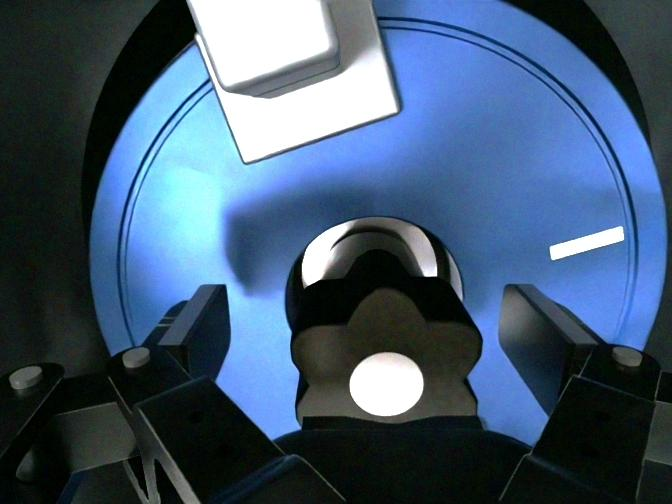

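>>> {"api": "move", "payload": {"target": [[0.6816,-0.4800,0.3325,0.1246,0.7480,0.6375,-0.1370,-1,-0.5,-1,0.8121,0.7696,0.3122,-0.0065,-1,0,-0.0043,1,-0.8,-1],[0.6816,-0.4800,0.3325,0.1246,0.7480,0.6375,-0.1370,-1,-0.5,-1,0.8121,0.7696,0.3122,-0.00725,-0.57358,-0.81915,0.00286,1,-0.8,-1],[0.6816,-0.4800,0.3325,0.1246,0.7480,0.6375,-0.1370,-1,-0.5,-1,0.8121,0.7696,0.3122,-0.00182,0.34202,-0.93969,0.00758,1,-0.8,-1],[0.6816,-0.4800,0.3325,0.1246,0.7480,0.6375,-0.1370,-1,-0.5,-1,0.8121,0.7696,0.3122,0.00517,0.96593,-0.25882,0.00584,1,-0.8,-1],[0.6816,-0.4800,0.3325,0.1246,0.7480,0.6375,-0.1370,-1,-0.5,-1,0.8121,0.7696,0.3122,0.00774,0.76604,0.64279,-0.00088,1,-0.8,-1],[0.6816,-0.4800,0.3325,0.1246,0.7480,0.6375,-0.1370,-1,-0.5,-1,0.8121,0.7756,0.3122,0.00372,-0.08716,0.99619,-0.00685,1,-0.8,-1]], "speed": 0.9, "blend": [0.02,0.02,0.02,0.02,0.02,0], "cameras": ["cam_right_wrist","cam_head_left"]}}

Scene clock: 1098.63 s.
left_arm: end_effector_position=(+0.6816, -0.4800, +0.3325) position_measured=170 object_status=2 end_effector_quat_wxyz=(+0.125, +0.748, +0.637, -0.137) | right_arm: end_effector_position=(+0.8121, +0.7757, +0.3122) position_measured=3 object_status=3 end_effector_quat_wxyz=(+0.004, -0.087, +0.996, -0.007)
Joint positions: left_arm=[-0.72 -1.37 1.745 -2.161 -1.877 0.977] | right_arm=[4.064 -2.325 -0.87 -1.523 1.556 -5.536]
Joint torques (N m): left_arm=[-1.69 -52.84 -49.81 -4.51 -0.07 -0.37] | right_arm=[-13.26 109.67 52.44 3.06 1.12 -1.17]
Wrist force (N): left_arm=[-5.0 0.4 -7.2] | right_arm=[-7.3 -3.9 -1.7]
Wrist torque (N m): left_arm=[0.19 0.29 0.06] | right_arm=[-0.67 1.27 0.22]
Wrist force, peak (N): left_arm=[-5.3 0.5 -8.0] | right_arm=[-7.8 -4.3 -1.7]
Hand target: left_arm +0.6816, -0.4800, +0.3325; +0.125, +0.748, +0.637, -0.137 | right_arm +0.8121, +0.7756, +0.3122; +0.004, -0.087, +0.996, -0.007
Off the commanded pose: left_arm 0.000 m, 0 deg | right_arm 0.000 m, 0 deg.
move: done
camera_calibration:
cam_right_wrist: T_world_to_cam=[[-0.171943, 0.985084, -0.00672822, -0.617043], [0.928546, 0.164348, 0.332853, -0.967628], [0.328994, 0.0509844, -0.942955, 0.119237], [0, 0, 0, 1]] pos_world=[0.753163, 0.760788, 0.430362]
Images, in order (width x height): cam_head_left 504x504, cam_right_wrist 672x504.

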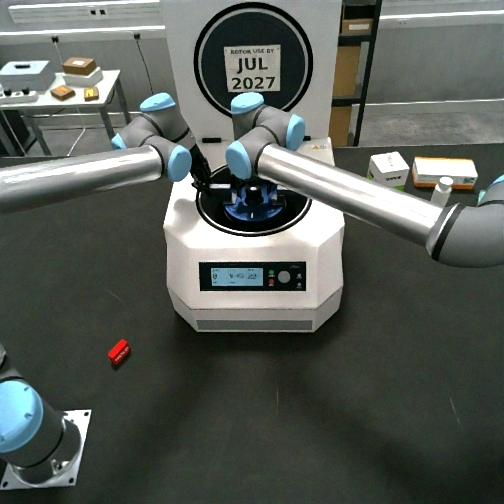

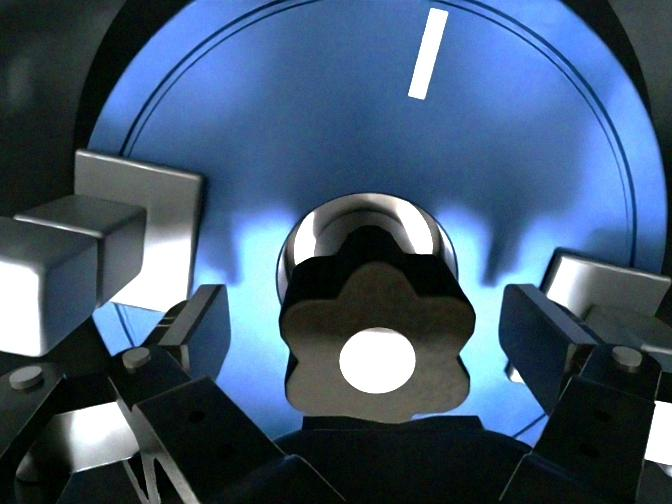

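>>> {"api": "move", "payload": {"target": [[0.6816,-0.4800,0.3325,0.1246,0.7480,0.6375,-0.1370,-1,-0.5,-1,0.8125,0.7764,0.3122,0.00372,-0.08716,0.99619,-0.00685,1,-0.8,-1]], "speed": 0.05}}

>>> {"api": "move", "payload": {"target": [[0.6816,-0.4800,0.3325,0.1246,0.7480,0.6375,-0.1370,-1,-0.5,-1,0.8125,0.7764,0.3122,0.00372,-0.08716,0.99619,-0.00685,-1,-0.8,-1]], "speed": 0.05, "cameras": ["cam_right_wrist"]}}

Scene clock: 1103.00 s.
left_arm: end_effector_position=(+0.6816, -0.4800, +0.3325) position_measured=170 object_status=2 end_effector_quat_wxyz=(+0.125, +0.748, +0.637, -0.137) | right_arm: end_effector_position=(+0.8125, +0.7764, +0.3122) position_measured=3 object_status=3 end_effector_quat_wxyz=(+0.004, -0.087, +0.996, -0.007)
Joint positions: left_arm=[-0.72 -1.37 1.745 -2.161 -1.877 0.977] | right_arm=[4.064 -2.327 -0.867 -1.524 1.556 -5.536]
Joint torques (N m): left_arm=[-2.48 -52.63 -49.95 -4.29 -0.38 -0.22] | right_arm=[9.54 103.1 53.83 1.87 -2.76 2.72]
Wrist force (N): left_arm=[-4.9 0.4 -7.1] | right_arm=[-7.4 -4.2 -1.5]
Wrist torque (N m): left_arm=[0.20 0.32 0.06] | right_arm=[-0.72 1.28 0.22]
Wrist force, peak (N): left_arm=[-5.4 0.4 -7.6] | right_arm=[-7.8 -4.0 -1.6]
Hand target: left_arm +0.6816, -0.4800, +0.3325; +0.125, +0.748, +0.637, -0.137 | right_arm +0.8125, +0.7764, +0.3122; +0.004, -0.087, +0.996, -0.007
Off the commanded pose: left_arm 0.000 m, 0 deg | right_arm 0.000 m, 0 deg.
move: done

Scene clock: 1105.23 s.
left_arm: end_effector_position=(+0.6816, -0.4800, +0.3325) position_measured=170 object_status=2 end_effector_quat_wxyz=(+0.125, +0.748, +0.637, -0.137) | right_arm: end_effector_position=(+0.8125, +0.7764, +0.3122) position_measured=107 object_status=0 end_effector_quat_wxyz=(+0.004, -0.087, +0.996, -0.007)
Joint positions: left_arm=[-0.72 -1.37 1.745 -2.161 -1.877 0.977] | right_arm=[4.064 -2.327 -0.867 -1.524 1.556 -5.536]
Joint torques (N m): left_arm=[-0.6 -54.69 -50.1 -4.15 -0.13 -0.16] | right_arm=[8.7 103.71 41.17 5.47 -2.65 2.76]
Wrist force (N): left_arm=[-5.0 0.4 -6.8] | right_arm=[-7.7 -3.8 -11.3]
Wrist torque (N m): left_arm=[0.17 0.28 0.06] | right_arm=[-0.79 1.29 0.15]
Wrist force, peak (N): left_arm=[-5.5 0.5 -7.6] | right_arm=[-7.7 -3.8 -11.3]
Hand target: left_arm +0.6816, -0.4800, +0.3325; +0.125, +0.748, +0.637, -0.137 | right_arm +0.8125, +0.7764, +0.3122; +0.004, -0.087, +0.996, -0.007
Off the commanded pose: left_arm 0.000 m, 0 deg | right_arm 0.000 m, 0 deg.
move: done
camera_calibration:
cam_right_wrist: T_world_to_cam=[[-0.172034, 0.985068, -0.00676141, -0.617552], [0.928529, 0.164445, 0.332853, -0.968268], [0.328994, 0.050984, -0.942955, 0.119037], [0, 0, 0, 1]] pos_world=[0.753663, 0.761488, 0.430362]
Images, in order (width x height): cam_right_wrist 672x504.

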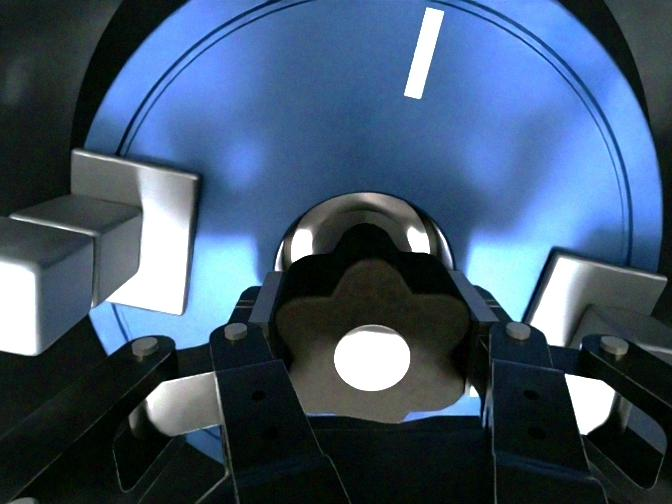

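>>> {"api": "move", "payload": {"target": [[0.6816,-0.4800,0.3325,0.1246,0.7480,0.6375,-0.1370,-1,-0.5,-1,0.8125,0.7764,0.3117,0.00664,0.42262,0.90631,-0.00407,-1,-0.8,-1],[0.6816,-0.4800,0.3325,0.1246,0.7480,0.6375,-0.1370,-1,-0.5,-1,0.8125,0.7764,0.3112,0.00779,0.81915,0.57358,-0.00021,-1,-0.8,-1]], "speed": 0.25, "blend": [0.01,0]}}

Scene clock: 1114.23 s.
left_arm: end_effector_position=(+0.6816, -0.4800, +0.3325) position_measured=170 object_status=2 end_effector_quat_wxyz=(+0.125, +0.748, +0.637, -0.137) | right_arm: end_effector_position=(+0.8125, +0.7764, +0.3112) position_measured=107 object_status=2 end_effector_quat_wxyz=(+0.008, +0.819, +0.574, +0.000)
Joint positions: left_arm=[-0.72 -1.37 1.745 -2.161 -1.877 0.977] | right_arm=[4.064 -2.327 -0.868 -1.522 1.556 -3.441]
Joint torques (N m): left_arm=[-2.69 -54.59 -49.74 -4.38 -2.94 -0.19] | right_arm=[27.45 40.17 39.55 34.32 -2.65 5.46]
Wrist force (N): left_arm=[1.8 12.1 -1.2] | right_arm=[-100.5 -28.7 -43.4]
Wrist torque (N m): left_arm=[0.19 0.27 -0.01] | right_arm=[0.01 2.11 -1.44]
Wrist force, peak (N): left_arm=[3.1 18.2 0.3] | right_arm=[-106.4 -35.0 -44.8]
Hand target: left_arm +0.6816, -0.4800, +0.3325; +0.125, +0.748, +0.637, -0.137 | right_arm +0.8125, +0.7764, +0.3112; +0.008, +0.819, +0.574, +0.000
Off the commanded pose: left_arm 0.000 m, 0 deg | right_arm 0.000 m, 0 deg.
move: done

>>> {"api": "move", "payload": {"target": [[0.6816,-0.4800,0.3325,0.1246,0.7480,0.6375,-0.1370,-1,-0.5,-1,0.8121,0.7757,0.3116,0.00779,0.81915,0.57358,-0.00021,-1,-0.8,-1]], "speed": 0.01}}

Scene clock: 1117.57 s.
left_arm: end_effector_position=(+0.6816, -0.4800, +0.3325) position_measured=170 object_status=2 end_effector_quat_wxyz=(+0.125, +0.748, +0.637, -0.137) | right_arm: end_effector_position=(+0.8121, +0.7758, +0.3114) position_measured=107 object_status=2 end_effector_quat_wxyz=(+0.008, +0.819, +0.574, +0.000)
Joint positions: left_arm=[-0.72 -1.37 1.745 -2.161 -1.877 0.977] | right_arm=[4.064 -2.326 -0.87 -1.522 1.556 -3.441]
Joint torques (N m): left_arm=[-2.68 -54.85 -50.49 -4.26 -3.78 -0.17] | right_arm=[7.72 97.92 42.74 21.42 -2.84 0.43]
Wrist force (N): left_arm=[-4.8 11.4 -3.1] | right_arm=[-63.4 -17.9 -25.7]
Wrist torque (N m): left_arm=[0.19 0.29 0.00] | right_arm=[-0.12 1.73 -1.41]
Wrist force, peak (N): left_arm=[-4.5 11.5 -3.5] | right_arm=[-101.0 -29.0 -48.5]
Hand target: left_arm +0.6816, -0.4800, +0.3325; +0.125, +0.748, +0.637, -0.137 | right_arm +0.8121, +0.7757, +0.3116; +0.008, +0.819, +0.574, +0.000
Off the commanded pose: left_arm 0.000 m, 0 deg | right_arm 0.000 m, 0 deg.
move: done

>>> {"api": "move", "payload": {"target": [[0.6816,-0.4800,0.3325,0.1246,0.7480,0.6375,-0.1370,-1,-0.5,-1,0.8115,0.7748,0.3117,0.00779,0.81915,0.57358,-0.00021,-1,-0.8,-1]], "speed": 0.01}}

Scene clock: 1119.93 s.
left_arm: end_effector_position=(+0.6816, -0.4800, +0.3325) position_measured=170 object_status=2 end_effector_quat_wxyz=(+0.125, +0.748, +0.637, -0.137) | right_arm: end_effector_position=(+0.8115, +0.7748, +0.3117) position_measured=107 object_status=2 end_effector_quat_wxyz=(+0.008, +0.819, +0.574, +0.000)
Joint positions: left_arm=[-0.72 -1.37 1.745 -2.161 -1.877 0.977] | right_arm=[4.063 -2.323 -0.874 -1.52 1.556 -3.441]
Joint torques (N m): left_arm=[-2.7 -53.96 -49.55 -3.75 -0.32 -0.29] | right_arm=[-0.99 124.06 44.78 8.54 -2.7 -1]
Wrist force (N): left_arm=[-8.4 3.7 -3.9] | right_arm=[-16.8 -7.4 -4.0]
Wrist torque (N m): left_arm=[0.19 0.35 -0.03] | right_arm=[-0.49 1.26 -0.12]
Wrist force, peak (N): left_arm=[-5.1 11.6 -3.6] | right_arm=[-63.1 -18.3 -24.9]
Hand target: left_arm +0.6816, -0.4800, +0.3325; +0.125, +0.748, +0.637, -0.137 | right_arm +0.8115, +0.7748, +0.3117; +0.008, +0.819, +0.574, +0.000
Off the commanded pose: left_arm 0.000 m, 0 deg | right_arm 0.000 m, 0 deg.
move: done

>>> {"api": "move", "payload": {"target": [[0.6816,-0.4800,0.3325,0.1246,0.7480,0.6375,-0.1370,-1,-0.5,-1,0.8114,0.7747,0.3117,0.00779,0.81915,0.57358,-0.00021,-1,-0.8,-1]], "speed": 0.01, "cameras": ["cam_right_wrist","cam_head_left"]}}

>>> {"api": "zoom_image", "payload": {"camera": "cam_right_wrist", "region": [196, 170, 546, 430]}}

Scene clock: 1126.07 s.
left_arm: end_effector_position=(+0.6816, -0.4800, +0.3325) position_measured=170 object_status=2 end_effector_quat_wxyz=(+0.125, +0.748, +0.637, -0.137) | right_arm: end_effector_position=(+0.8114, +0.7747, +0.3117) position_measured=107 object_status=2 end_effector_quat_wxyz=(+0.008, +0.819, +0.574, +0.000)
Joint positions: left_arm=[-0.72 -1.37 1.745 -2.161 -1.877 0.977] | right_arm=[4.063 -2.323 -0.875 -1.52 1.556 -3.441]
Joint torques (N m): left_arm=[-1.68 -55.61 -49.95 -0.97 -0.07 -0.14] | right_arm=[2 134.51 40.82 9.89 -2.68 0.24]
Wrist force (N): left_arm=[-8.6 1.8 -4.3] | right_arm=[-10.4 -0.4 0.0]
Wrist torque (N m): left_arm=[0.16 0.31 -0.04] | right_arm=[0.31 1.23 0.13]
Wrist force, peak (N): left_arm=[-9.2 3.5 -4.2] | right_arm=[-17.1 -7.5 -4.6]
Hand target: left_arm +0.6816, -0.4800, +0.3325; +0.125, +0.748, +0.637, -0.137 | right_arm +0.8114, +0.7747, +0.3117; +0.008, +0.819, +0.574, +0.000
Off the commanded pose: left_arm 0.000 m, 0 deg | right_arm 0.000 m, 0 deg.
move: done
camera_calibration:
cam_right_wrist: T_world_to_cam=[[0.938967, -0.343419, 0.0201302, -0.496758], [-0.329902, -0.882335, 0.335633, 0.86436], [-0.097501, -0.321789, -0.941778, 0.753451], [0, 0, 0, 1]] pos_world=[0.825056, 0.834511, 0.429476]
Images, in order (width x height): cam_head_left 504x504, cam_right_wrist 672x504.

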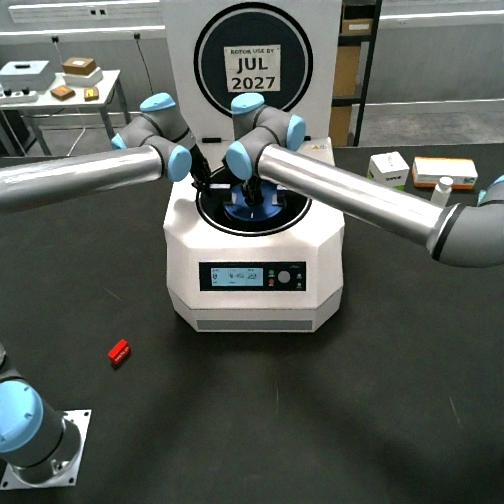

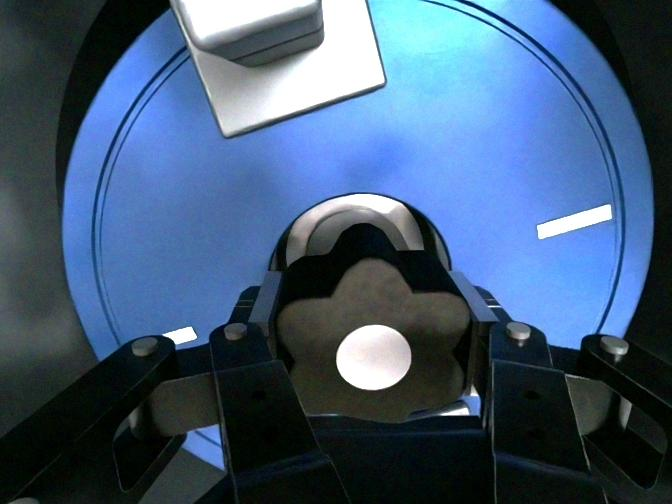

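Scaled by 1.440 from the camera's 672x504 image, which has a finer 960x720 frame.

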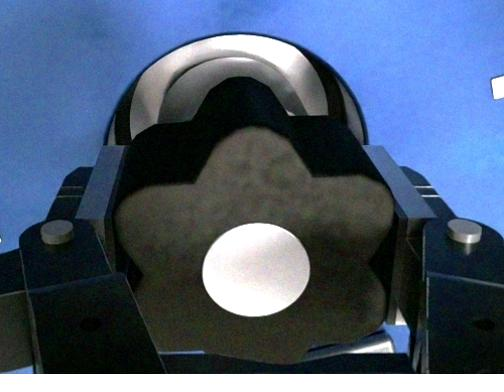

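>>> {"api": "move", "payload": {"target": [[0.6816,-0.4800,0.3325,0.1246,0.7480,0.6375,-0.1370,-1,-0.5,-1,0.8106,0.7748,0.3116,0.00745,0.92388,0.38268,0.00185,-1,-0.8,-1],[0.6816,-0.4800,0.3325,0.1246,0.7480,0.6375,-0.1370,-1,-0.5,-1,0.8103,0.7752,0.3114,0.00685,0.99619,0.08716,0.00372,-1,-0.8,-1]], "speed": 0.25, "blend": [0.003,0]}}

Scene clock: 1131.00 s.
left_arm: end_effector_position=(+0.6816, -0.4800, +0.3325) position_measured=170 object_status=2 end_effector_quat_wxyz=(+0.125, +0.748, +0.637, -0.137) | right_arm: end_effector_position=(+0.8103, +0.7752, +0.3114) position_measured=107 object_status=2 end_effector_quat_wxyz=(+0.007, +0.996, +0.087, +0.004)
Joint positions: left_arm=[-0.72 -1.37 1.745 -2.161 -1.877 0.977] | right_arm=[4.065 -2.322 -0.877 -1.519 1.556 -2.393]
Joint torques (N m): left_arm=[-0.68 -55.39 -49.89 -1.05 -0.2 0.03] | right_arm=[15.65 117.51 60.18 2.28 -2.98 2.73]
Wrist force (N): left_arm=[-9.0 2.3 -4.6] | right_arm=[-4.4 0.9 7.6]
Wrist torque (N m): left_arm=[0.19 0.37 -0.02] | right_arm=[0.44 1.15 -0.26]
Wrist force, peak (N): left_arm=[-9.3 2.0 -4.8] | right_arm=[-10.2 1.4 6.6]
Hand target: left_arm +0.6816, -0.4800, +0.3325; +0.125, +0.748, +0.637, -0.137 | right_arm +0.8103, +0.7752, +0.3114; +0.007, +0.996, +0.087, +0.004
Off the commanded pose: left_arm 0.000 m, 0 deg | right_arm 0.000 m, 0 deg.
move: done

>>> {"api": "move", "payload": {"target": [[0.6816,-0.4800,0.3325,0.1246,0.7480,0.6375,-0.1370,-1,-0.5,-1,0.8102,0.7759,0.3110,0.00565,0.98481,-0.17365,0.00536,-1,-0.8,-1],[0.6816,-0.4800,0.3325,0.1246,0.7480,0.6375,-0.1370,-1,-0.5,-1,0.8104,0.7765,0.3108,0.00407,0.90631,-0.42262,0.00664,-1,-0.8,-1],[0.6816,-0.4800,0.3325,0.1246,0.7480,0.6375,-0.1370,-1,-0.5,-1,0.8109,0.7769,0.3105,0.00222,0.76604,-0.64279,0.00747,-1,-0.8,-1],[0.6816,-0.4800,0.3325,0.1246,0.7480,0.6375,-0.1370,-1,-0.5,-1,0.8115,0.7770,0.3103,0.00021,0.57358,-0.81915,0.00779,-1,-0.8,-1]], "speed": 0.25, "blend": [0.003,0.003,0.003,0]}}

Scene clock: 1138.87 s.
left_arm: end_effector_position=(+0.6816, -0.4800, +0.3325) position_measured=170 object_status=2 end_effector_quat_wxyz=(+0.125, +0.748, +0.637, -0.137) | right_arm: end_effector_position=(+0.8115, +0.7770, +0.3103) position_measured=107 object_status=2 end_effector_quat_wxyz=(+0.000, -0.574, +0.819, -0.008)
Joint positions: left_arm=[-0.72 -1.37 1.745 -2.161 -1.877 0.977] | right_arm=[4.065 -2.327 -0.871 -1.52 1.556 -0.299]
Joint torques (N m): left_arm=[-0.2 -57.9 -50.03 -1.01 -0.01 -0.08] | right_arm=[4.58 127.26 58.94 -0.64 -2.48 3.4]
Wrist force (N): left_arm=[-8.0 7.4 -0.6] | right_arm=[-26.9 -14.6 13.3]
Wrist torque (N m): left_arm=[0.18 0.30 0.04] | right_arm=[-1.96 0.47 -0.78]
Wrist force, peak (N): left_arm=[-9.6 13.4 -0.2] | right_arm=[-27.9 -16.8 14.7]
Hand target: left_arm +0.6816, -0.4800, +0.3325; +0.125, +0.748, +0.637, -0.137 | right_arm +0.8115, +0.7770, +0.3103; +0.000, -0.574, +0.819, -0.008
Off the commanded pose: left_arm 0.000 m, 0 deg | right_arm 0.000 m, 0 deg.
move: done

>>> {"api": "move", "payload": {"target": [[0.6816,-0.4800,0.3325,0.1246,0.7480,0.6375,-0.1370,-1,-0.5,-1,0.8122,0.7769,0.3098,0,0.34202,-0.93969,0,-1,-0.8,-1],[0.6816,-0.4800,0.3325,0.1246,0.7480,0.6375,-0.1370,-1,-0.5,-1,0.8127,0.7764,0.3095,0,0.08716,-0.99619,0,-1,-0.8,-1],[0.6816,-0.4800,0.3325,0.1246,0.7480,0.6375,-0.1370,-1,-0.5,-1,0.8128,0.7757,0.3093,0,-0.17365,-0.98481,0,-1,-0.8,-1]], "speed": 0.25, "blend": [0.003,0.003,0]}}

Scene clock: 1148.83 s.
left_arm: end_effector_position=(+0.6816, -0.4800, +0.3325) position_measured=170 object_status=2 end_effector_quat_wxyz=(+0.125, +0.748, +0.637, -0.137) | right_arm: end_effector_position=(+0.8128, +0.7757, +0.3093) position_measured=107 object_status=2 end_effector_quat_wxyz=(+0.000, +0.174, +0.985, +0.000) end_effector_velocity=(+0.001, -0.001, +0.000) end_effector_angular_velocity=(+0.001, +0.000, -0.007)
Joint positions: left_arm=[-0.72 -1.37 1.745 -2.161 -1.877 0.977] | right_arm=[4.059 -2.325 -0.876 -1.511 1.571 1.267]
Joint velocities: left_arm=[within noise] | right_arm=[-0.002 0 -0.001 0.001 0.001 0.006]
Joint torques (N m): left_arm=[0.05 -57.22 -50.05 -1.02 0.1 0.19] | right_arm=[-1.21 135.64 37.04 2.63 -2.71 2.39]
Wrist force (N): left_arm=[-8.9 2.5 -3.0] | right_arm=[-12.7 14.3 -1.0]
Wrist torque (N m): left_arm=[0.17 0.34 -0.03] | right_arm=[-0.32 1.09 -0.25]
Wrist force, peak (N): left_arm=[-10.2 12.3 -0.2] | right_arm=[-31.7 -11.3 16.9]
Hand target: left_arm +0.6816, -0.4800, +0.3325; +0.125, +0.748, +0.637, -0.137 | right_arm +0.8128, +0.7757, +0.3093; +0.000, +0.174, +0.985, +0.000
Off the commanded pose: left_arm 0.000 m, 0 deg | right_arm 0.000 m, 0 deg.
move: done


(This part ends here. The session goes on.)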